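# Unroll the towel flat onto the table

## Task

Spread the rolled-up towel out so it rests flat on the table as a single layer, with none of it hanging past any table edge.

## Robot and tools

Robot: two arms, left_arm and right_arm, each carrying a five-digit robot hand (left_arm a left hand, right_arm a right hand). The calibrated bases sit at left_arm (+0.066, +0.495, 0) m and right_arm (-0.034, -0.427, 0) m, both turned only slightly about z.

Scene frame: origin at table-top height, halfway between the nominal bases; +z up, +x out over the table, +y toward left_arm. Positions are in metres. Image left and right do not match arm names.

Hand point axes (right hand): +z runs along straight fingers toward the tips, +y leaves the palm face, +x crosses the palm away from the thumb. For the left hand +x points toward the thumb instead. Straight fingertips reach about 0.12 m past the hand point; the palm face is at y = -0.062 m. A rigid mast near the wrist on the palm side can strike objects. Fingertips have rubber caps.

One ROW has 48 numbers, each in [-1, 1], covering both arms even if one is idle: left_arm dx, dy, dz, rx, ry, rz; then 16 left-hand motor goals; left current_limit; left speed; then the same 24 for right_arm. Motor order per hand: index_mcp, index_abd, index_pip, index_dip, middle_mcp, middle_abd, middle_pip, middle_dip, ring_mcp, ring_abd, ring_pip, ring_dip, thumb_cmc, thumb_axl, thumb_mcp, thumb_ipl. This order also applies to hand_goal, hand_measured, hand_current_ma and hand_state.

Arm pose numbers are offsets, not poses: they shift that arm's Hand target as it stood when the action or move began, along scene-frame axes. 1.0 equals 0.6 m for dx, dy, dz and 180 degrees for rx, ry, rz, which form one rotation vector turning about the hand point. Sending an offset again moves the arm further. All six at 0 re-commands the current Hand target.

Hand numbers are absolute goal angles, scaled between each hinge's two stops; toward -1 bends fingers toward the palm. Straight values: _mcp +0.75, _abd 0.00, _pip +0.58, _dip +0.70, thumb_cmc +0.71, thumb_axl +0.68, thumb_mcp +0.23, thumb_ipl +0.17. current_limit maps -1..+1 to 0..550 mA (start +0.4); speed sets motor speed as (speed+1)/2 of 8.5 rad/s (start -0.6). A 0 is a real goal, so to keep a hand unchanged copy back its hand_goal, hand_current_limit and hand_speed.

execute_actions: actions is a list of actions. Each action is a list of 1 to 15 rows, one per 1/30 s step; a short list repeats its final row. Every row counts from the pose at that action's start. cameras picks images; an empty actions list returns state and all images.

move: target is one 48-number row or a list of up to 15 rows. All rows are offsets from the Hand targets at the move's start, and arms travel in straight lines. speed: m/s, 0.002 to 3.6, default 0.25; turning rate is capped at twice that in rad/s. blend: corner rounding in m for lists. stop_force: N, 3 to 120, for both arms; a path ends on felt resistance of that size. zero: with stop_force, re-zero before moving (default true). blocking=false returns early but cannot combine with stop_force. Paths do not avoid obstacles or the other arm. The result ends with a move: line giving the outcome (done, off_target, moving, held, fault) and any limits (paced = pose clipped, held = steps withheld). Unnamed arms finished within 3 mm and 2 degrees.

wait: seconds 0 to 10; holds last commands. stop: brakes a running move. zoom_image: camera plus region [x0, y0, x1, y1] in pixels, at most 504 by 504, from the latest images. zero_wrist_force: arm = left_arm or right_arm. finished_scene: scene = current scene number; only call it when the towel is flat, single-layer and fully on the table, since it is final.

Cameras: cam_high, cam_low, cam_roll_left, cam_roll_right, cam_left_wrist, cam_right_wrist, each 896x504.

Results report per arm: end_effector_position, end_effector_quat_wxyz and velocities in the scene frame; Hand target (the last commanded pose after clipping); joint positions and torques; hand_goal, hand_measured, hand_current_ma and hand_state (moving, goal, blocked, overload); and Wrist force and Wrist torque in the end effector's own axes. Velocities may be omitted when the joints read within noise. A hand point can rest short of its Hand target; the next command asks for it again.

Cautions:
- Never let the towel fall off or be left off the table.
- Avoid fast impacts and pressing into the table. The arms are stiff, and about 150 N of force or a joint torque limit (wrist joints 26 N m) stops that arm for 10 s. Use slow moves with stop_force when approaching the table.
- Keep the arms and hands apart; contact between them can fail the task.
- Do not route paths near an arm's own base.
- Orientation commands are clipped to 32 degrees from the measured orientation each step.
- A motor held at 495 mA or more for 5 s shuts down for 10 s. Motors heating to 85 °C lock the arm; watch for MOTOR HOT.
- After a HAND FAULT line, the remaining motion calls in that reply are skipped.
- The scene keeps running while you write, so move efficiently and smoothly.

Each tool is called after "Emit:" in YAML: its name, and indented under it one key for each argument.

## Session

Emit:
execute_actions:
  actions: []

Scene clock: 0.00 s.
left_arm: end_effector_position=(+0.4758, +0.5136, +0.1512) hand_goal=(+0.754, +0.000, +0.576, +0.696, +0.754, +0.000, +0.576, +0.696, +0.754, +0.000, +0.576, +0.696, +0.714, +0.678, +0.226, +0.168) hand_measured=(+0.754, +0.000, +0.576, +0.696, +0.754, +0.000, +0.576, +0.696, +0.754, +0.000, +0.576, +0.696, +0.714, +0.678, +0.226, +0.168) hand_current_ma=(+0, +0, +0, +0, +0, +0, +0, +0, +0, +0, +0, +0, +0, +0, +0, +0) hand_state=(goal, goal, goal, goal, goal, goal, goal, goal, goal, goal, goal, goal, goal, goal, goal, goal) hand_current_limit=0.40 hand_speed=-0.60 end_effector_quat_wxyz=(+0.004, +0.927, +0.373, +0.030) | right_arm: end_effector_position=(+0.1905, -0.7326, +0.1167) hand_goal=(+0.754, +0.000, +0.576, +0.696, +0.754, +0.000, +0.576, +0.696, +0.754, +0.000, +0.576, +0.696, +0.714, +0.678, +0.226, +0.168) hand_measured=(+0.754, +0.000, +0.576, +0.696, +0.754, +0.000, +0.576, +0.696, +0.754, +0.000, +0.576, +0.696, +0.714, +0.678, +0.226, +0.168) hand_current_ma=(+0, +0, +0, +0, +0, +0, +0, +0, +0, +0, +0, +0, +0, +0, +0, +0) hand_state=(goal, goal, goal, goal, goal, goal, goal, goal, goal, goal, goal, goal, goal, goal, goal, goal) hand_current_limit=0.40 hand_speed=-0.60 end_effector_quat_wxyz=(-0.605, +0.307, +0.723, +0.128)
Joint positions: left_arm=[3.787 -1.227 -2.426 -1.002 1.55 1.411] | right_arm=[-1.146 -0.984 1.556 -0.85 -2.112 -1.523]
Joint velocities: within noise
Joint torques (N m): no reading
Motor temperatures (°C): left_arm=[27 30 30 37 37 31] | right_arm=[28 28 31 37 38 37]
Wrist force (N): no reading
Wrist torque (N m): no reading
Wrist force, peak (N): no reading
Hand target: left_arm +0.4758, +0.5136, +0.1512; +0.004, +0.927, +0.373, +0.030 | right_arm +0.1905, -0.7326, +0.1167; -0.605, +0.307, +0.723, +0.128
camera_calibration:
cam_left_wrist: T_world_to_cam=[[-0.997612, -0.0663988, -0.0190328, 0.475314], [-0.0583179, 0.662015, 0.747219, -0.472714], [-0.0370145, 0.746544, -0.664306, -0.144677], [0, 0, 0, 1]] pos_world=[0.441256, 0.452512, 0.266158]
cam_right_wrist: T_world_to_cam=[[0.49229, 0.256137, -0.831892, 0.211537], [0.279231, -0.951684, -0.127779, -0.781897], [-0.824427, -0.169386, -0.540026, 0.230133], [0, 0, 0, 1]] pos_world=[0.303921, -0.75932, 0.200344]

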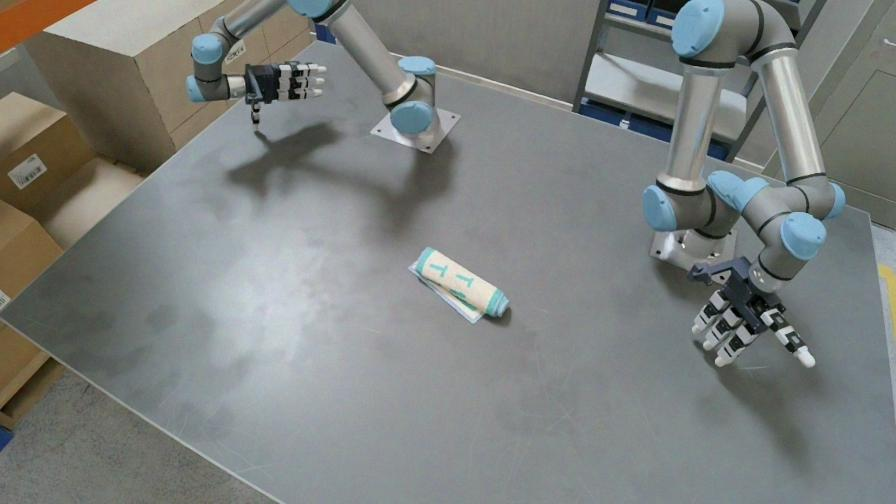

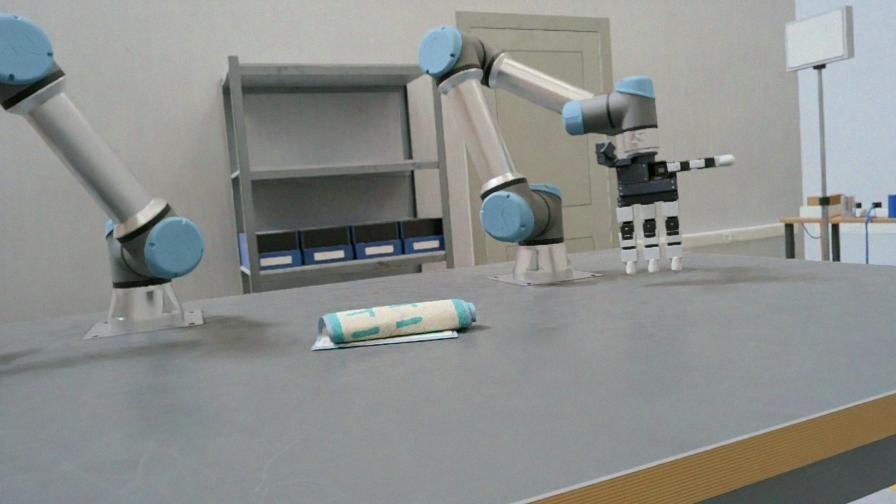

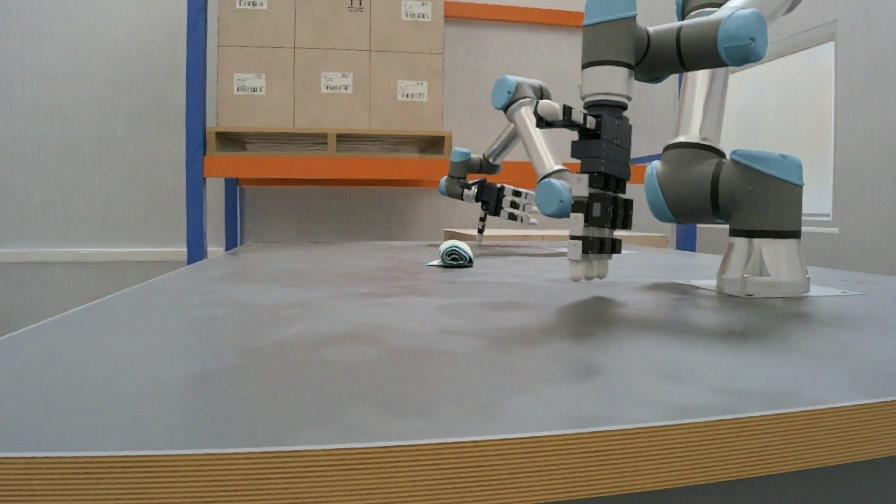

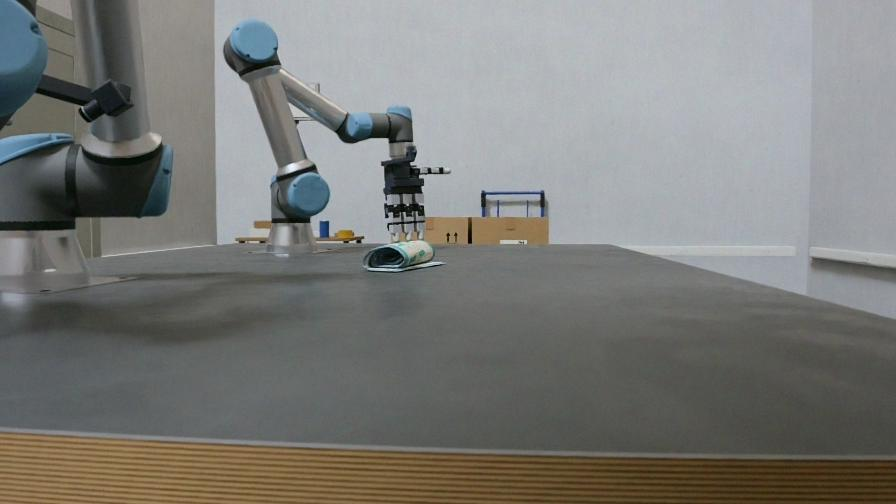

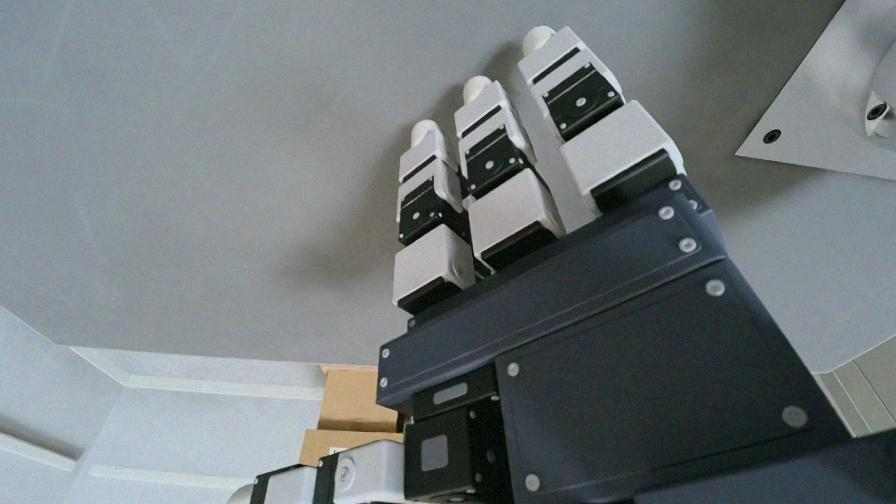

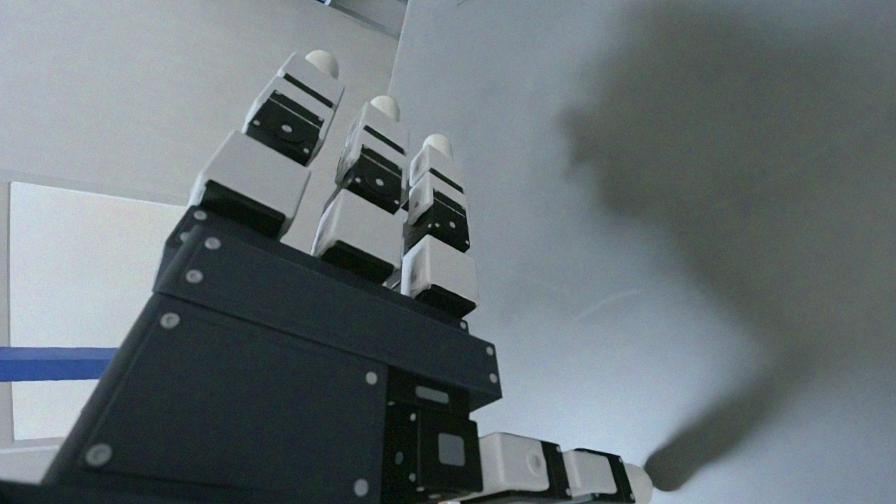

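Emit:
zoom_image:
  camera: "cam_high"
  region: [380, 220, 540, 350]

Emit:
zoom_image:
  camera: "cam_low"
  region: [290, 280, 510, 370]

Emit:
zoom_image:
  camera: "cam_roll_left"
  region: [405, 225, 505, 285]

Emit:
zoom_image:
  camera: "cam_roll_right"
  region: [350, 225, 450, 285]

Scaled by 3.150 from the camera's 896x504 image, which has a finer 1280x720 frame.

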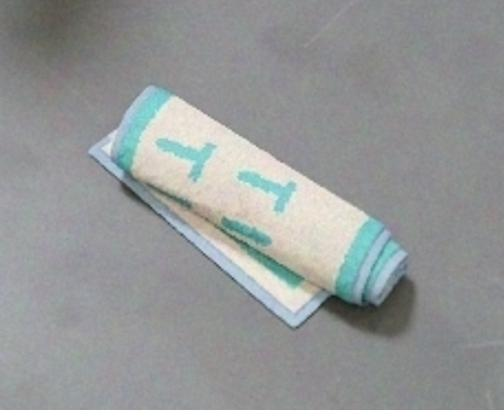

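Scaled by 2.291 from the camera's 896x504 image, which has a finer 1280x720 frame.

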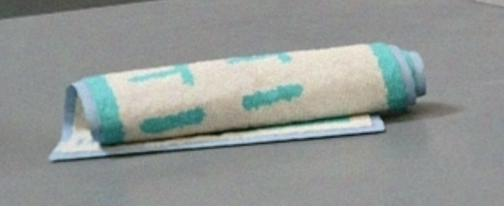

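Scaled by 5.040 from the camera's 896x504 image, which has a finer 1280x720 frame.

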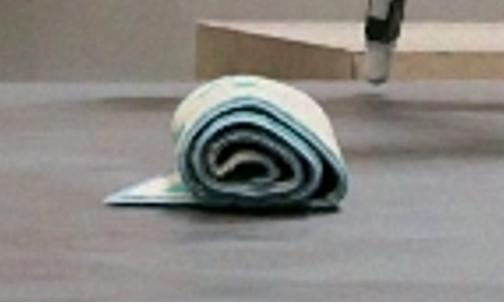

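Scaled by 5.040 from the camera's 896x504 image, which has a finer 1280x720 frame.

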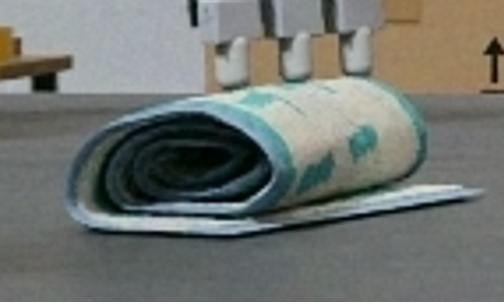

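Emit:
move:
  target:
    - [0,0,0.15,0,0,0,0.616,0,0.431,0.551,0.616,0,0.431,0.551,0.616,0,0.431,0.551,0.714,0.678,0.226,0.168,0.0,-0.6,0,0,0.25,0,0,0,0.616,0,0.431,0.551,0.9,0,0.576,0.696,0.9,0,0.576,0.696,0.714,0.678,0.226,0.168,0.2,-0.6]
    - [-0.01,-0.73,0.215,-0.0893,-0.1335,0.1951,0.616,0,0.431,0.551,0.616,0,0.431,0.551,0.616,0,0.431,0.551,0.714,0.678,0.226,0.168,0.0,-0.6,0.599,0.56,0.35,-0.4162,0.0115,-0.2455,0.616,0,0.431,0.551,0.9,0,0.576,0.696,0.9,0,0.576,0.696,0.714,0.678,0.226,0.168,0.2,-0.6]
  speed: [0.25,0.4]
  blend: [0.03,0]
  cameras: ["cam_high","cam_low","cam_left_wrist","cam_right_wrist"]

Scene clock: 6.43 s.
left_arm: end_effector_position=(+0.4698, +0.0757, +0.2802) hand_goal=(+0.616, +0.000, +0.432, +0.552, +0.616, +0.000, +0.432, +0.552, +0.616, +0.000, +0.432, +0.552, +0.714, +0.678, +0.226, +0.168) hand_measured=(+0.620, +0.000, +0.436, +0.556, +0.620, +0.000, +0.436, +0.554, +0.620, +0.000, +0.436, +0.556, +0.716, +0.678, +0.224, +0.168) hand_current_ma=(+2, +0, +2, +1, +2, +0, +1, +1, +1, +0, +1, +1, +1, +0, -1, +0) hand_state=(goal, goal, goal, goal, goal, goal, goal, goal, goal, goal, goal, goal, goal, goal, goal, goal) hand_current_limit=0.00 hand_speed=-0.60 end_effector_quat_wxyz=(+0.197, +0.737, +0.624, +0.168) | right_arm: end_effector_position=(+0.5498, -0.3966, +0.3267) hand_goal=(+0.616, +0.000, +0.432, +0.552, +0.900, +0.000, +0.576, +0.696, +0.900, +0.000, +0.576, +0.696, +0.714, +0.678, +0.226, +0.168) hand_measured=(+0.614, +0.002, +0.434, +0.554, +0.894, +0.002, +0.576, +0.696, +0.894, +0.002, +0.576, +0.696, +0.712, +0.678, +0.224, +0.168) hand_current_ma=(-1, +1, +1, +1, -4, +0, +0, +0, -4, +0, +0, +0, -1, +0, -1, +0) hand_state=(goal, goal, goal, goal, goal, goal, goal, goal, goal, goal, goal, goal, goal, goal, goal, goal) hand_current_limit=0.20 hand_speed=-0.60 end_effector_quat_wxyz=(-0.224, +0.836, +0.483, -0.129)
Joint positions: left_arm=[2.383 -1.6 -2.056 -0.621 1.872 -0.566] | right_arm=[-0.144 -1.232 1.099 -0.942 -1.395 0.313]
Joint torques (N m): left_arm=[-9.29 16.43 29.57 0.4 2.64 -1.26] | right_arm=[6.33 -31.49 -29.72 0.33 -2.14 1.72]
Wrist force (N): left_arm=[0.9 -0.7 -1.2] | right_arm=[-1.4 -0.1 -1.0]
Wrist torque (N m): left_arm=[-0.12 -0.13 0.07] | right_arm=[0.08 0.11 -0.19]
Wrist force, peak (N): left_arm=[0.9 -0.7 -1.2] | right_arm=[-1.6 -0.3 -1.2]
Hand target: left_arm +0.4698, +0.0756, +0.2802; +0.197, +0.737, +0.624, +0.168 | right_arm +0.5499, -0.3966, +0.3267; -0.224, +0.836, +0.483, -0.130
Off the commanded pose: left_arm 0.000 m, 0 deg | right_arm 0.000 m, 0 deg.
move: done
camera_calibration:
cam_left_wrist: T_world_to_cam=[[-0.69524, -0.65931, -0.286271, 0.420324], [-0.712838, 0.581356, 0.392284, 0.133481], [-0.0922109, 0.476797, -0.874164, 0.372902], [0, 0, 0, 1]] pos_world=[0.421762, 0.0217259, 0.393942]
cam_right_wrist: T_world_to_cam=[[0.132114, -0.95148, -0.277907, -0.33854], [-0.309489, -0.305943, 0.900342, -0.291684], [-0.94168, -0.0329388, -0.334892, 0.74829], [0, 0, 0, 1]] pos_world=[0.659103, -0.386705, 0.419129]
Images, in order (width x height): cam_high 896x504, cam_low 896x504, cam_left_wrist 896x504, cam_right_wrist 896x504.

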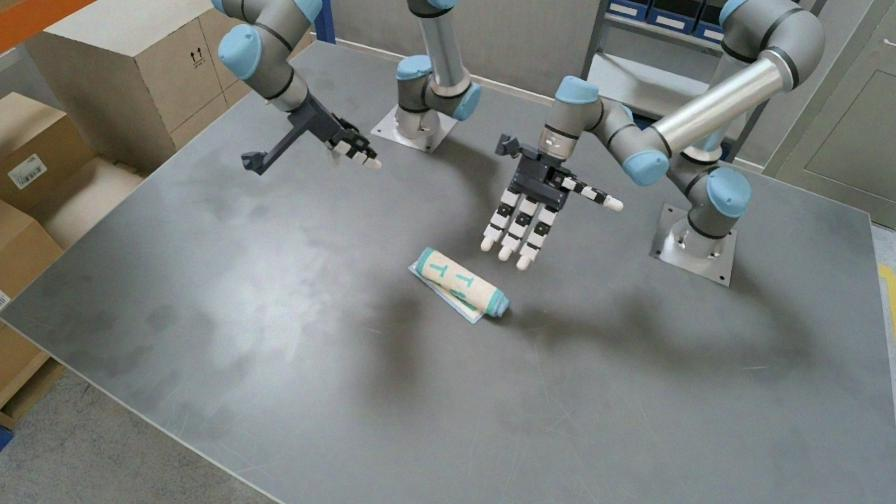

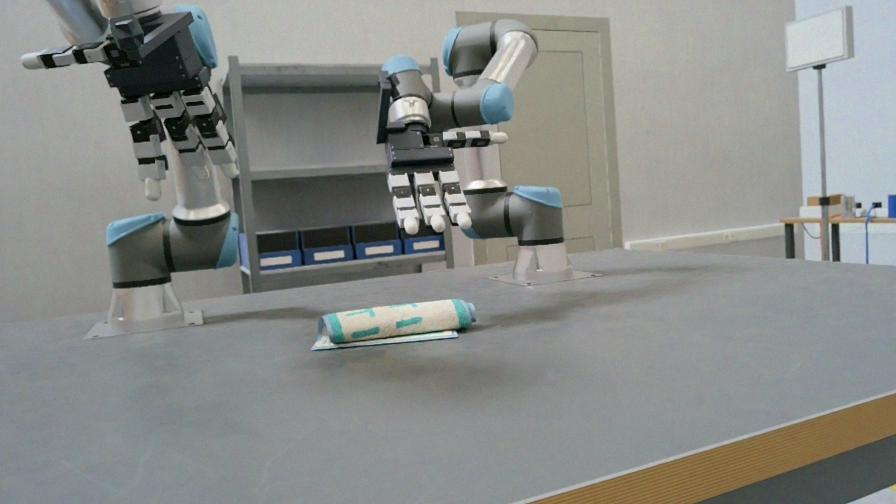

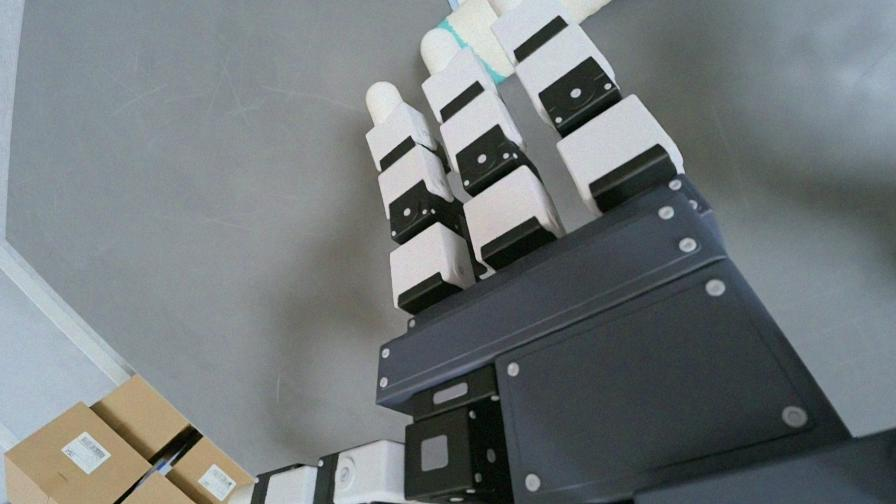

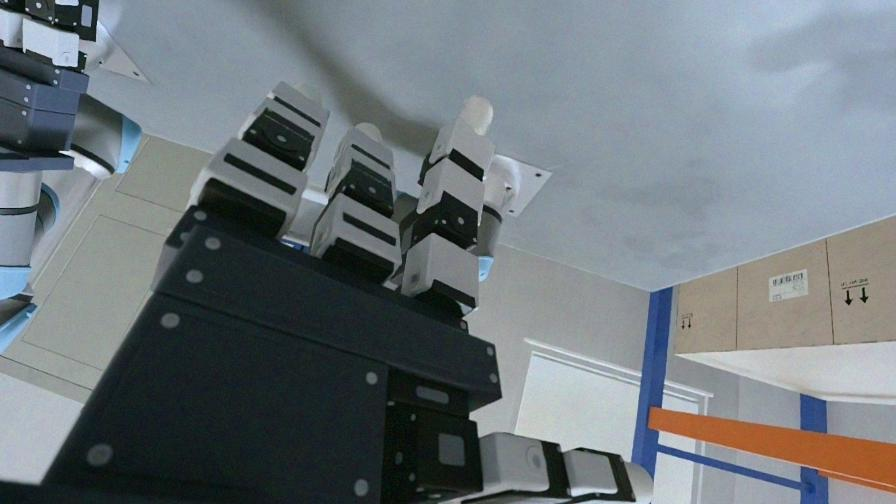

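Emit:
move:
  target:
    - [0,0,0,0,0,0,0.616,0,0.431,0.551,0.616,0,0.431,0.551,0.616,0,0.431,0.551,0.714,0.678,0.226,0.168,0.0,-0.6,0.2,0.4,-0.15,0,0,0,0.616,0,0.431,0.551,0.9,0,0.576,0.696,0.9,0,0.576,0.696,0.714,0.678,0.226,0.168,0.2,-0.6]
    - [0,0,0,0,0,0,0.616,0,0.431,0.551,0.616,0,0.431,0.551,0.616,0,0.431,0.551,0.714,0.678,0.226,0.168,0.0,-0.6,0.167,0.668,-0.36,0,0,0,0.616,0,0.431,0.551,0.9,0,0.576,0.696,0.9,0,0.576,0.696,0.714,0.678,0.226,0.168,0.2,-0.6]
  speed: [0.3,0.2]
  blend: [0.04,0]
  cameras: ["cam_high","cam_low","cam_right_wrist","cam_roll_left"]

Emit:
zoom_image:
  camera: "cam_right_wrist"
  region: [260, 0, 680, 240]

Scene clock: 9.53 s.
left_arm: end_effector_position=(+0.4698, +0.0756, +0.2802) hand_goal=(+0.616, +0.000, +0.432, +0.552, +0.616, +0.000, +0.432, +0.552, +0.616, +0.000, +0.432, +0.552, +0.714, +0.678, +0.226, +0.168) hand_measured=(+0.620, +0.000, +0.436, +0.556, +0.620, +0.000, +0.436, +0.554, +0.620, +0.000, +0.436, +0.556, +0.716, +0.678, +0.224, +0.168) hand_current_ma=(+2, +0, +2, +1, +2, +0, +1, +1, +1, +0, +1, +1, +1, +0, -1, +0) hand_state=(goal, goal, goal, goal, goal, goal, goal, goal, goal, goal, goal, goal, goal, goal, goal, goal) hand_current_limit=0.00 hand_speed=-0.60 end_effector_quat_wxyz=(+0.197, +0.737, +0.624, +0.168) | right_arm: end_effector_position=(+0.6501, +0.0041, +0.1108) hand_goal=(+0.616, +0.000, +0.432, +0.552, +0.900, +0.000, +0.576, +0.696, +0.900, +0.000, +0.576, +0.696, +0.714, +0.678, +0.226, +0.168) hand_measured=(+0.614, +0.002, +0.434, +0.554, +0.894, +0.002, +0.576, +0.696, +0.894, +0.002, +0.576, +0.696, +0.712, +0.678, +0.224, +0.168) hand_current_ma=(-1, +1, +1, +1, -4, +0, +0, +0, -4, +0, +0, +0, -1, +0, -1, +0) hand_state=(goal, goal, goal, goal, goal, goal, goal, goal, goal, goal, goal, goal, goal, goal, goal, goal) hand_current_limit=0.20 hand_speed=-0.60 end_effector_quat_wxyz=(-0.224, +0.836, +0.483, -0.129)
Joint positions: left_arm=[2.383 -1.6 -2.056 -0.622 1.872 -0.566] | right_arm=[0.396 -0.593 0.63 -1.262 -1.169 0.827]
Joint torques (N m): left_arm=[-9.77 12.89 27.93 0.28 2.72 -1.32] | right_arm=[6.81 -56.15 -33.62 -2.1 2.98 1.79]
Wrist force (N): left_arm=[1.0 -0.6 -1.0] | right_arm=[-1.3 -0.6 -1.0]
Wrist torque (N m): left_arm=[-0.12 -0.13 0.08] | right_arm=[0.02 0.11 -0.19]
Wrist force, peak (N): left_arm=[0.9 -0.4 -1.3] | right_arm=[-2.8 -0.6 -1.5]
Hand target: left_arm +0.4698, +0.0756, +0.2802; +0.197, +0.737, +0.624, +0.168 | right_arm +0.6501, +0.0042, +0.1107; -0.224, +0.836, +0.483, -0.130
Off the commanded pose: left_arm 0.000 m, 0 deg | right_arm 0.000 m, 0 deg.
move: done
camera_calibration:
cam_right_wrist: T_world_to_cam=[[0.132052, -0.951543, -0.27772, -0.0305089], [-0.309513, -0.305746, 0.9004, 0.0563047], [-0.941681, -0.0329417, -0.334889, 0.783541], [0, 0, 0, 1]] pos_world=[0.759302, 0.0139956, 0.20323]
Images, in order (width x height): cam_high 896x504, cam_low 896x504, cam_roll_left 896x504, cam_right_wrist 896x504.

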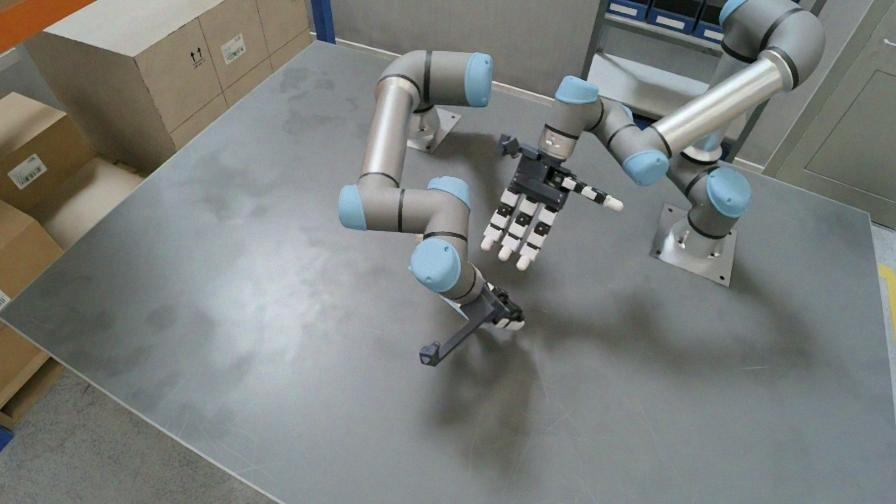

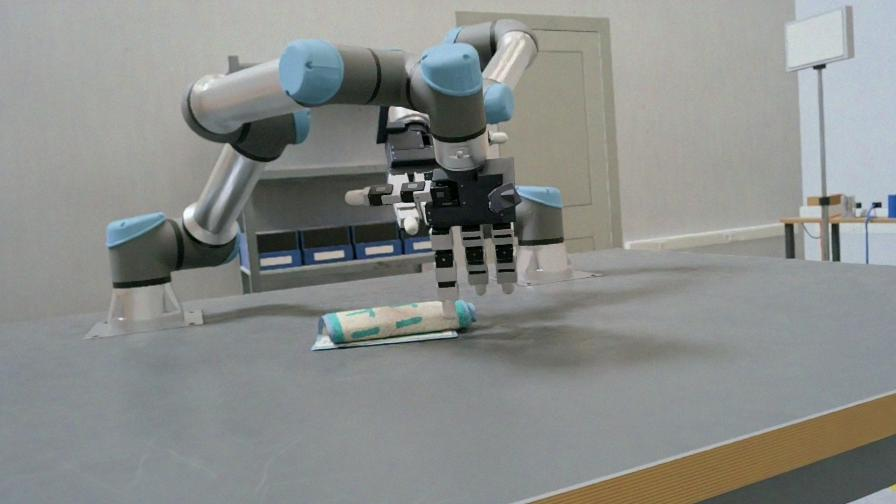

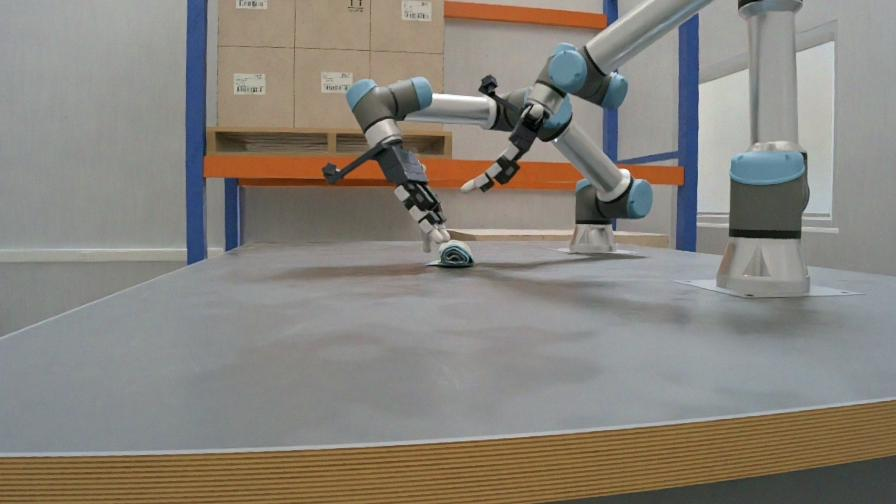

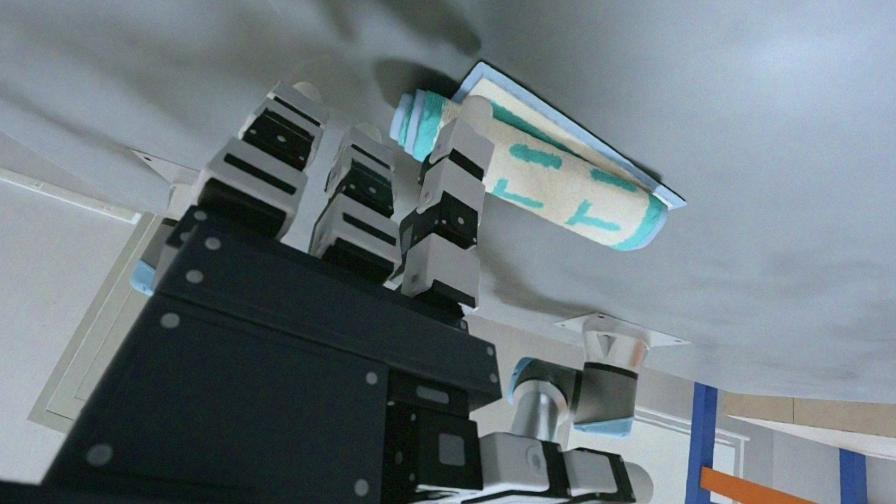

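Scaled by 1.200 from the camera's 896x504 image, which has a finer 1280x720 frame.

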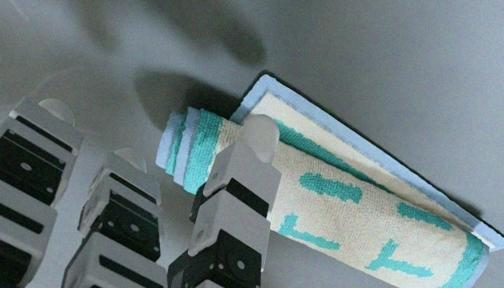

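Emit:
move:
  target:
    - [0,0,0,0,0,0,0.616,0,0.431,0.551,0.616,0,0.431,0.551,0.616,0,0.431,0.551,0.714,0.678,0.226,0.168,0.0,-0.6,-0.0185,-0.0335,-0.03,0,0,0,0.616,0,0.431,0.551,0.9,0,0.576,0.696,0.9,0,0.576,0.696,0.714,0.678,0.226,0.168,0.2,-0.6]
  speed: [0.1]
  cameras: ["cam_high","cam_low","cam_right_wrist","cam_roll_left"]

Emit:
zoom_image:
  camera: "cam_right_wrist"
  region: [260, 0, 680, 240]

Emit:
zoom_image:
  camera: "cam_low"
  region: [290, 250, 530, 370]

Scene clock: 11.47 s.
left_arm: end_effector_position=(+0.4698, +0.0756, +0.2802) hand_goal=(+0.616, +0.000, +0.432, +0.552, +0.616, +0.000, +0.432, +0.552, +0.616, +0.000, +0.432, +0.552, +0.714, +0.678, +0.226, +0.168) hand_measured=(+0.620, +0.000, +0.436, +0.556, +0.620, +0.000, +0.436, +0.554, +0.620, +0.000, +0.436, +0.556, +0.716, +0.678, +0.224, +0.168) hand_current_ma=(+2, +0, +2, +1, +2, +0, +1, +1, +1, +0, +1, +1, +1, +0, -1, +0) hand_state=(goal, goal, goal, goal, goal, goal, goal, goal, goal, goal, goal, goal, goal, goal, goal, goal) hand_current_limit=0.00 hand_speed=-0.60 end_effector_quat_wxyz=(+0.197, +0.737, +0.624, +0.168) | right_arm: end_effector_position=(+0.6390, -0.0158, +0.0927) hand_goal=(+0.616, +0.000, +0.432, +0.552, +0.900, +0.000, +0.576, +0.696, +0.900, +0.000, +0.576, +0.696, +0.714, +0.678, +0.226, +0.168) hand_measured=(+0.614, +0.002, +0.434, +0.554, +0.894, -0.004, +0.576, +0.696, +0.894, +0.002, +0.576, +0.696, +0.712, +0.678, +0.224, +0.168) hand_current_ma=(-1, +1, +1, +1, -4, -2, +0, +0, -4, +0, +0, +0, -1, +0, -1, +0) hand_state=(goal, goal, goal, goal, goal, goal, goal, goal, goal, goal, goal, goal, goal, goal, goal, goal) hand_current_limit=0.20 hand_speed=-0.60 end_effector_quat_wxyz=(-0.224, +0.836, +0.483, -0.130)
Joint positions: left_arm=[2.383 -1.6 -2.056 -0.622 1.872 -0.566] | right_arm=[0.378 -0.658 0.796 -1.356 -1.175 0.809]
Joint torques (N m): left_arm=[-9.46 13.77 29.07 0.28 2.63 -1.32] | right_arm=[-6.81 -66.17 -16.14 -3.1 -1.95 -1.76]
Wrist force (N): left_arm=[0.7 -0.7 -1.1] | right_arm=[-1.0 -0.9 -1.1]
Wrist torque (N m): left_arm=[-0.13 -0.10 0.05] | right_arm=[0.06 0.15 -0.06]
Wrist force, peak (N): left_arm=[0.8 -0.6 -1.3] | right_arm=[-1.5 -0.6 -1.2]
Hand target: left_arm +0.4698, +0.0756, +0.2802; +0.197, +0.737, +0.624, +0.168 | right_arm +0.6390, -0.0159, +0.0927; -0.224, +0.836, +0.483, -0.130
Off the commanded pose: left_arm 0.000 m, 0 deg | right_arm 0.000 m, 0 deg.
move: done
camera_calibration:
cam_right_wrist: T_world_to_cam=[[0.131984, -0.951549, -0.27773, -0.0530612], [-0.309316, -0.305727, 0.900475, 0.0629221], [-0.941756, -0.0329414, -0.33468, 0.76648], [0, 0, 0, 1]] pos_world=[0.748303, -0.00600442, 0.185129]
Images, in order (width x height): cam_high 896x504, cam_low 896x504, cam_roll_left 896x504, cam_right_wrist 896x504.

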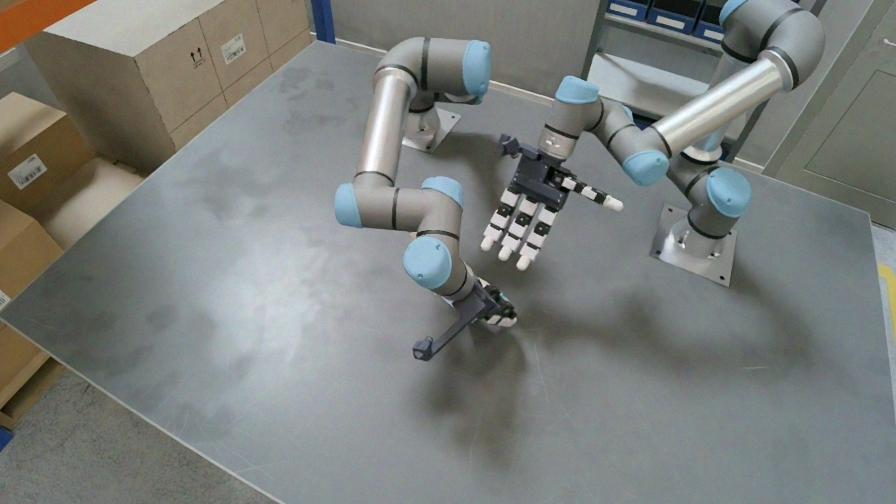

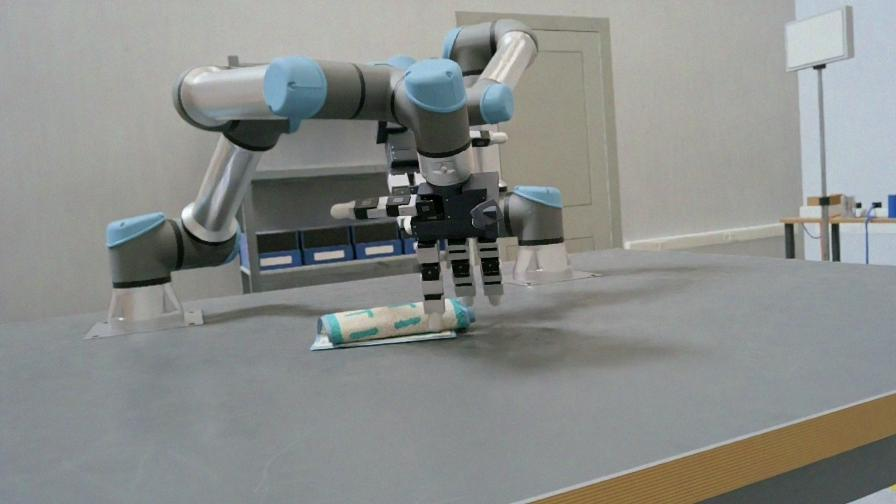

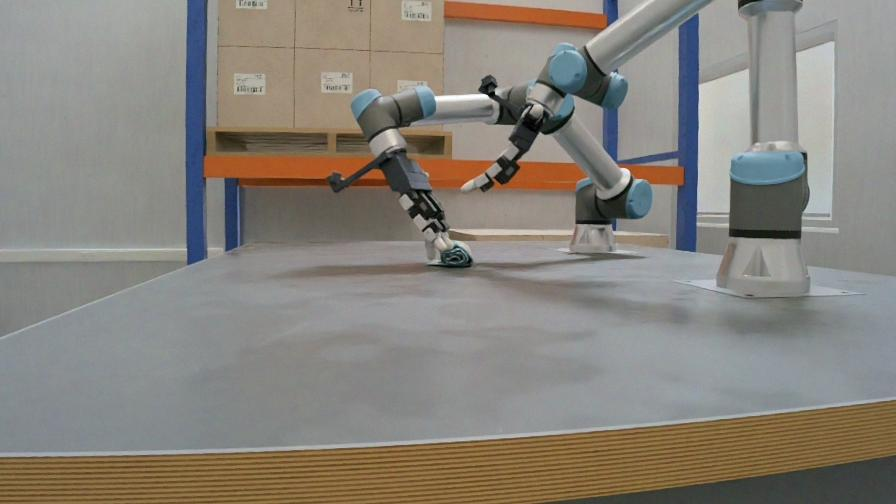

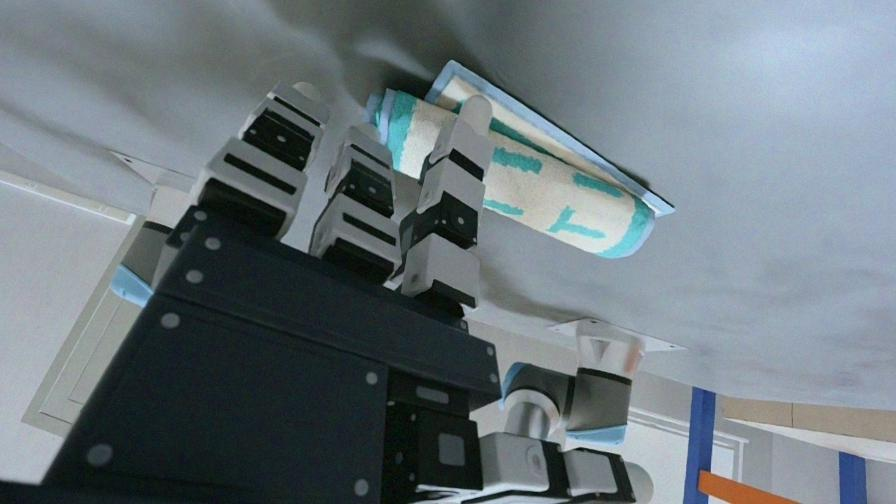

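Scaled by 1.200 from the camera's 896x504 image, which has a finer 1280x720 frame.

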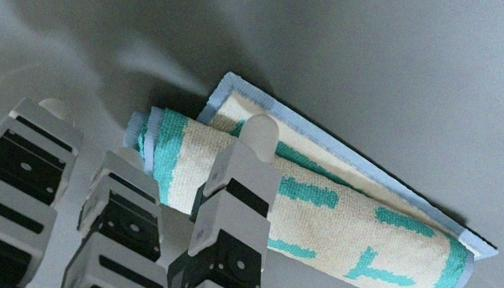

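Scaled by 2.100 from the camera's 896x504 image, which has a finer 1280x720 frame.

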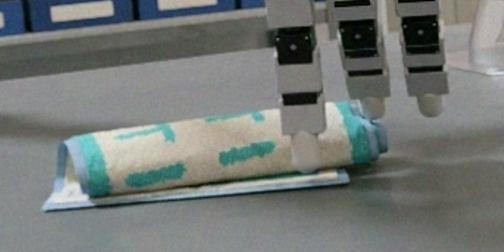

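Emit:
move:
  target:
    - [0,0,0,0,0,0,0.616,0,0.431,0.551,0.616,0,0.431,0.551,0.616,0,0.431,0.551,0.714,0.678,0.226,0.168,0.0,-0.6,-0.012,0.003,0,0,0,0,0.616,0,0.431,0.551,0.9,0,0.576,0.696,0.9,0,0.576,0.696,0.714,0.678,0.226,0.168,0.2,-0.6]
    - [0,0,0,0,0,0,0.616,0,0.431,0.551,0.616,0,0.431,0.551,0.616,0,0.431,0.551,0.714,0.678,0.226,0.168,0.0,-0.6,-0.012,0.003,-0.019,0,0,0,0.616,0,0.431,0.551,0.9,0,0.576,0.696,0.9,0,0.576,0.696,0.714,0.678,0.226,0.168,0.2,-0.6]
  speed: [0.06,0.04]
  cameras: ["cam_high","cam_low","cam_right_wrist","cam_roll_left"]

Emit:
zoom_image:
  camera: "cam_right_wrist"
  region: [260, 0, 680, 240]

Emit:
zoom_image:
  camera: "cam_low"
  region: [290, 250, 530, 370]

Scene clock: 13.67 s.
left_arm: end_effector_position=(+0.4698, +0.0756, +0.2802) hand_goal=(+0.616, +0.000, +0.432, +0.552, +0.616, +0.000, +0.432, +0.552, +0.616, +0.000, +0.432, +0.552, +0.714, +0.678, +0.226, +0.168) hand_measured=(+0.620, +0.000, +0.436, +0.556, +0.620, +0.000, +0.436, +0.554, +0.620, +0.000, +0.436, +0.556, +0.716, +0.678, +0.224, +0.168) hand_current_ma=(+2, +0, +2, +1, +2, +0, +1, +1, +1, +0, +1, +1, +1, +0, -1, +0) hand_state=(goal, goal, goal, goal, goal, goal, goal, goal, goal, goal, goal, goal, goal, goal, goal, goal) hand_current_limit=0.00 hand_speed=-0.60 end_effector_quat_wxyz=(+0.197, +0.737, +0.624, +0.168) | right_arm: end_effector_position=(+0.6318, -0.0141, +0.0814) hand_goal=(+0.616, +0.000, +0.432, +0.552, +0.900, +0.000, +0.576, +0.696, +0.900, +0.000, +0.576, +0.696, +0.714, +0.678, +0.226, +0.168) hand_measured=(+0.660, +0.002, +0.398, +0.504, +0.914, -0.006, +0.586, +0.700, +0.894, +0.002, +0.576, +0.696, +0.712, +0.678, +0.224, +0.168) hand_current_ma=(+88, +1, -54, -89, +16, -3, +8, +2, -4, +0, +0, +0, -1, +0, -1, +0) hand_state=(blocked, goal, blocked, blocked, goal, goal, goal, goal, goal, goal, goal, goal, goal, goal, goal, goal) hand_current_limit=0.20 hand_speed=-0.60 end_effector_quat_wxyz=(-0.224, +0.836, +0.483, -0.129)
Joint positions: left_arm=[2.383 -1.6 -2.056 -0.622 1.872 -0.566] | right_arm=[0.384 -0.67 0.848 -1.398 -1.173 0.814]
Joint torques (N m): left_arm=[-9.47 13.12 28.75 0.24 2.64 -1.31] | right_arm=[6.83 -27.88 -2.45 -3.16 0.03 1.03]
Wrist force (N): left_arm=[0.7 -0.7 -1.1] | right_arm=[-0.9 -16.6 -30.4]
Wrist torque (N m): left_arm=[-0.13 -0.11 0.06] | right_arm=[2.15 -0.54 0.09]
Wrist force, peak (N): left_arm=[0.8 -0.7 -1.2] | right_arm=[-1.0 -16.5 -30.5]
Hand target: left_arm +0.4698, +0.0756, +0.2802; +0.197, +0.737, +0.624, +0.168 | right_arm +0.6318, -0.0141, +0.0813; -0.224, +0.836, +0.483, -0.130
Off the commanded pose: left_arm 0.000 m, 0 deg | right_arm 0.000 m, 0 deg.
move: done
camera_calibration:
cam_right_wrist: T_world_to_cam=[[0.132026, -0.951544, -0.27773, -0.0535819], [-0.309428, -0.305744, 0.90043, 0.0715699], [-0.941713, -0.0329422, -0.3348, 0.755838], [0, 0, 0, 1]] pos_world=[0.741002, -0.00420443, 0.17373]
Images, in order (width x height): cam_high 896x504, cam_low 896x504, cam_roll_left 896x504, cam_right_wrist 896x504.

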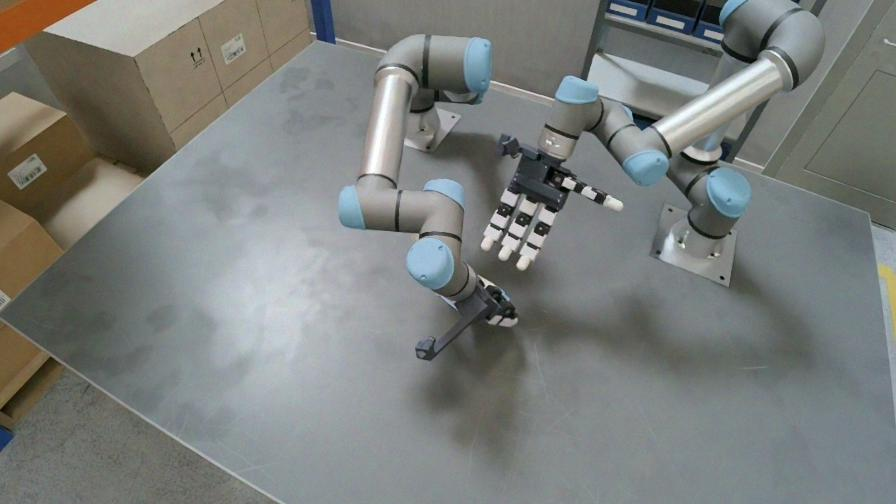

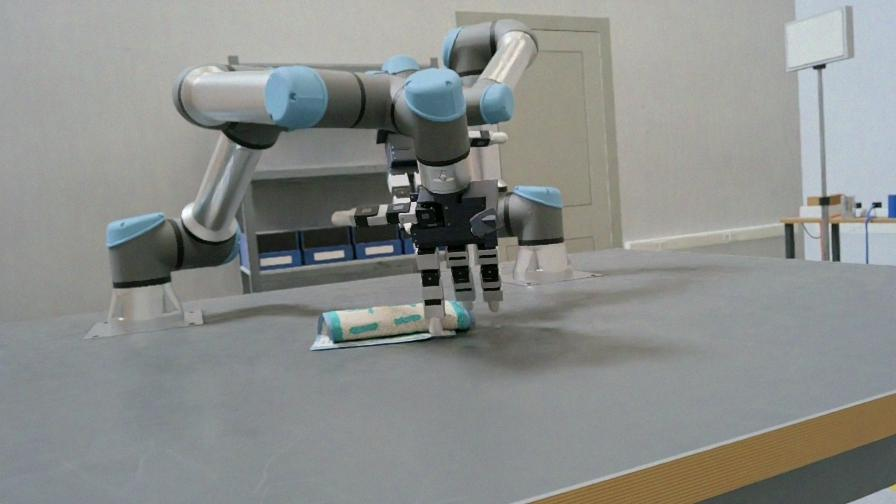

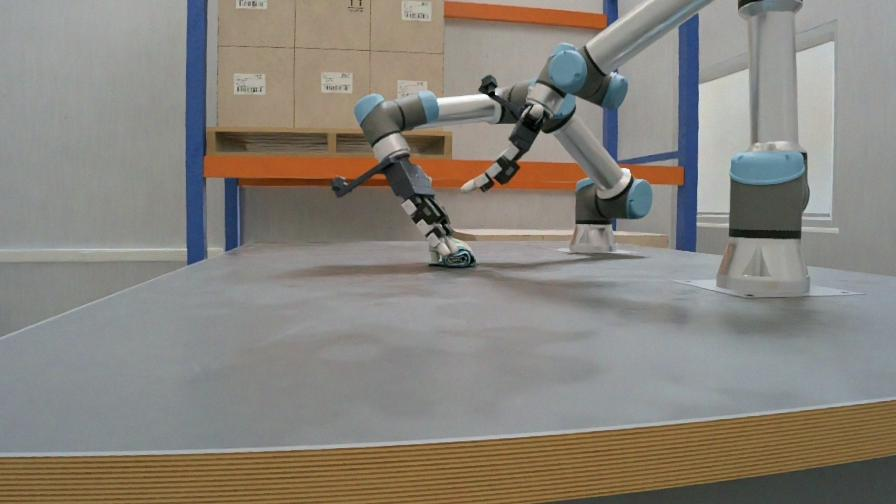

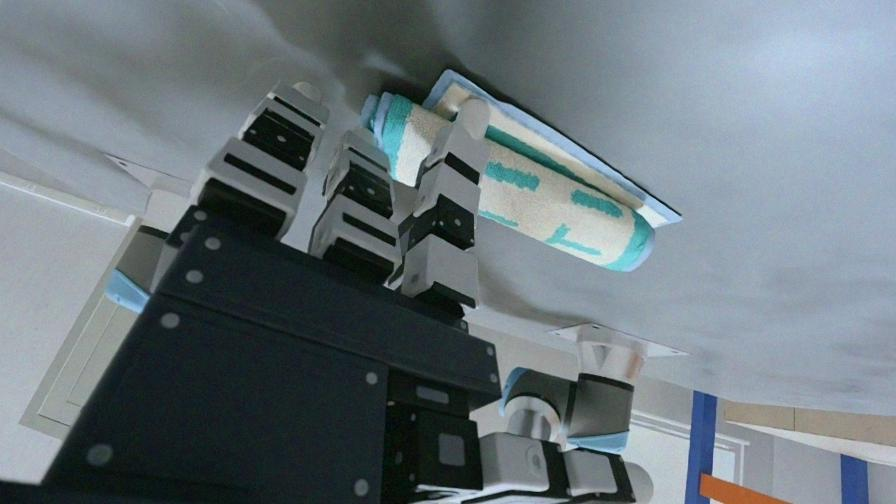

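Scaled by 1.200 from the camera's 896x504 image, which has a finer 1280x720 frame.

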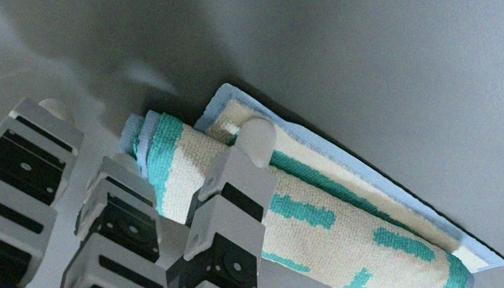

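Scaled by 2.100 from the camera's 896x504 image, which has a finer 1280x720 frame.

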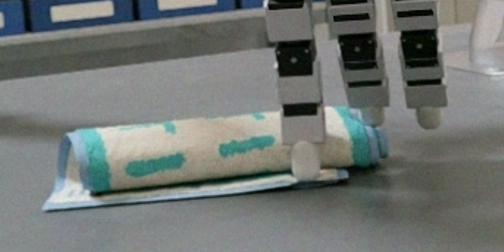

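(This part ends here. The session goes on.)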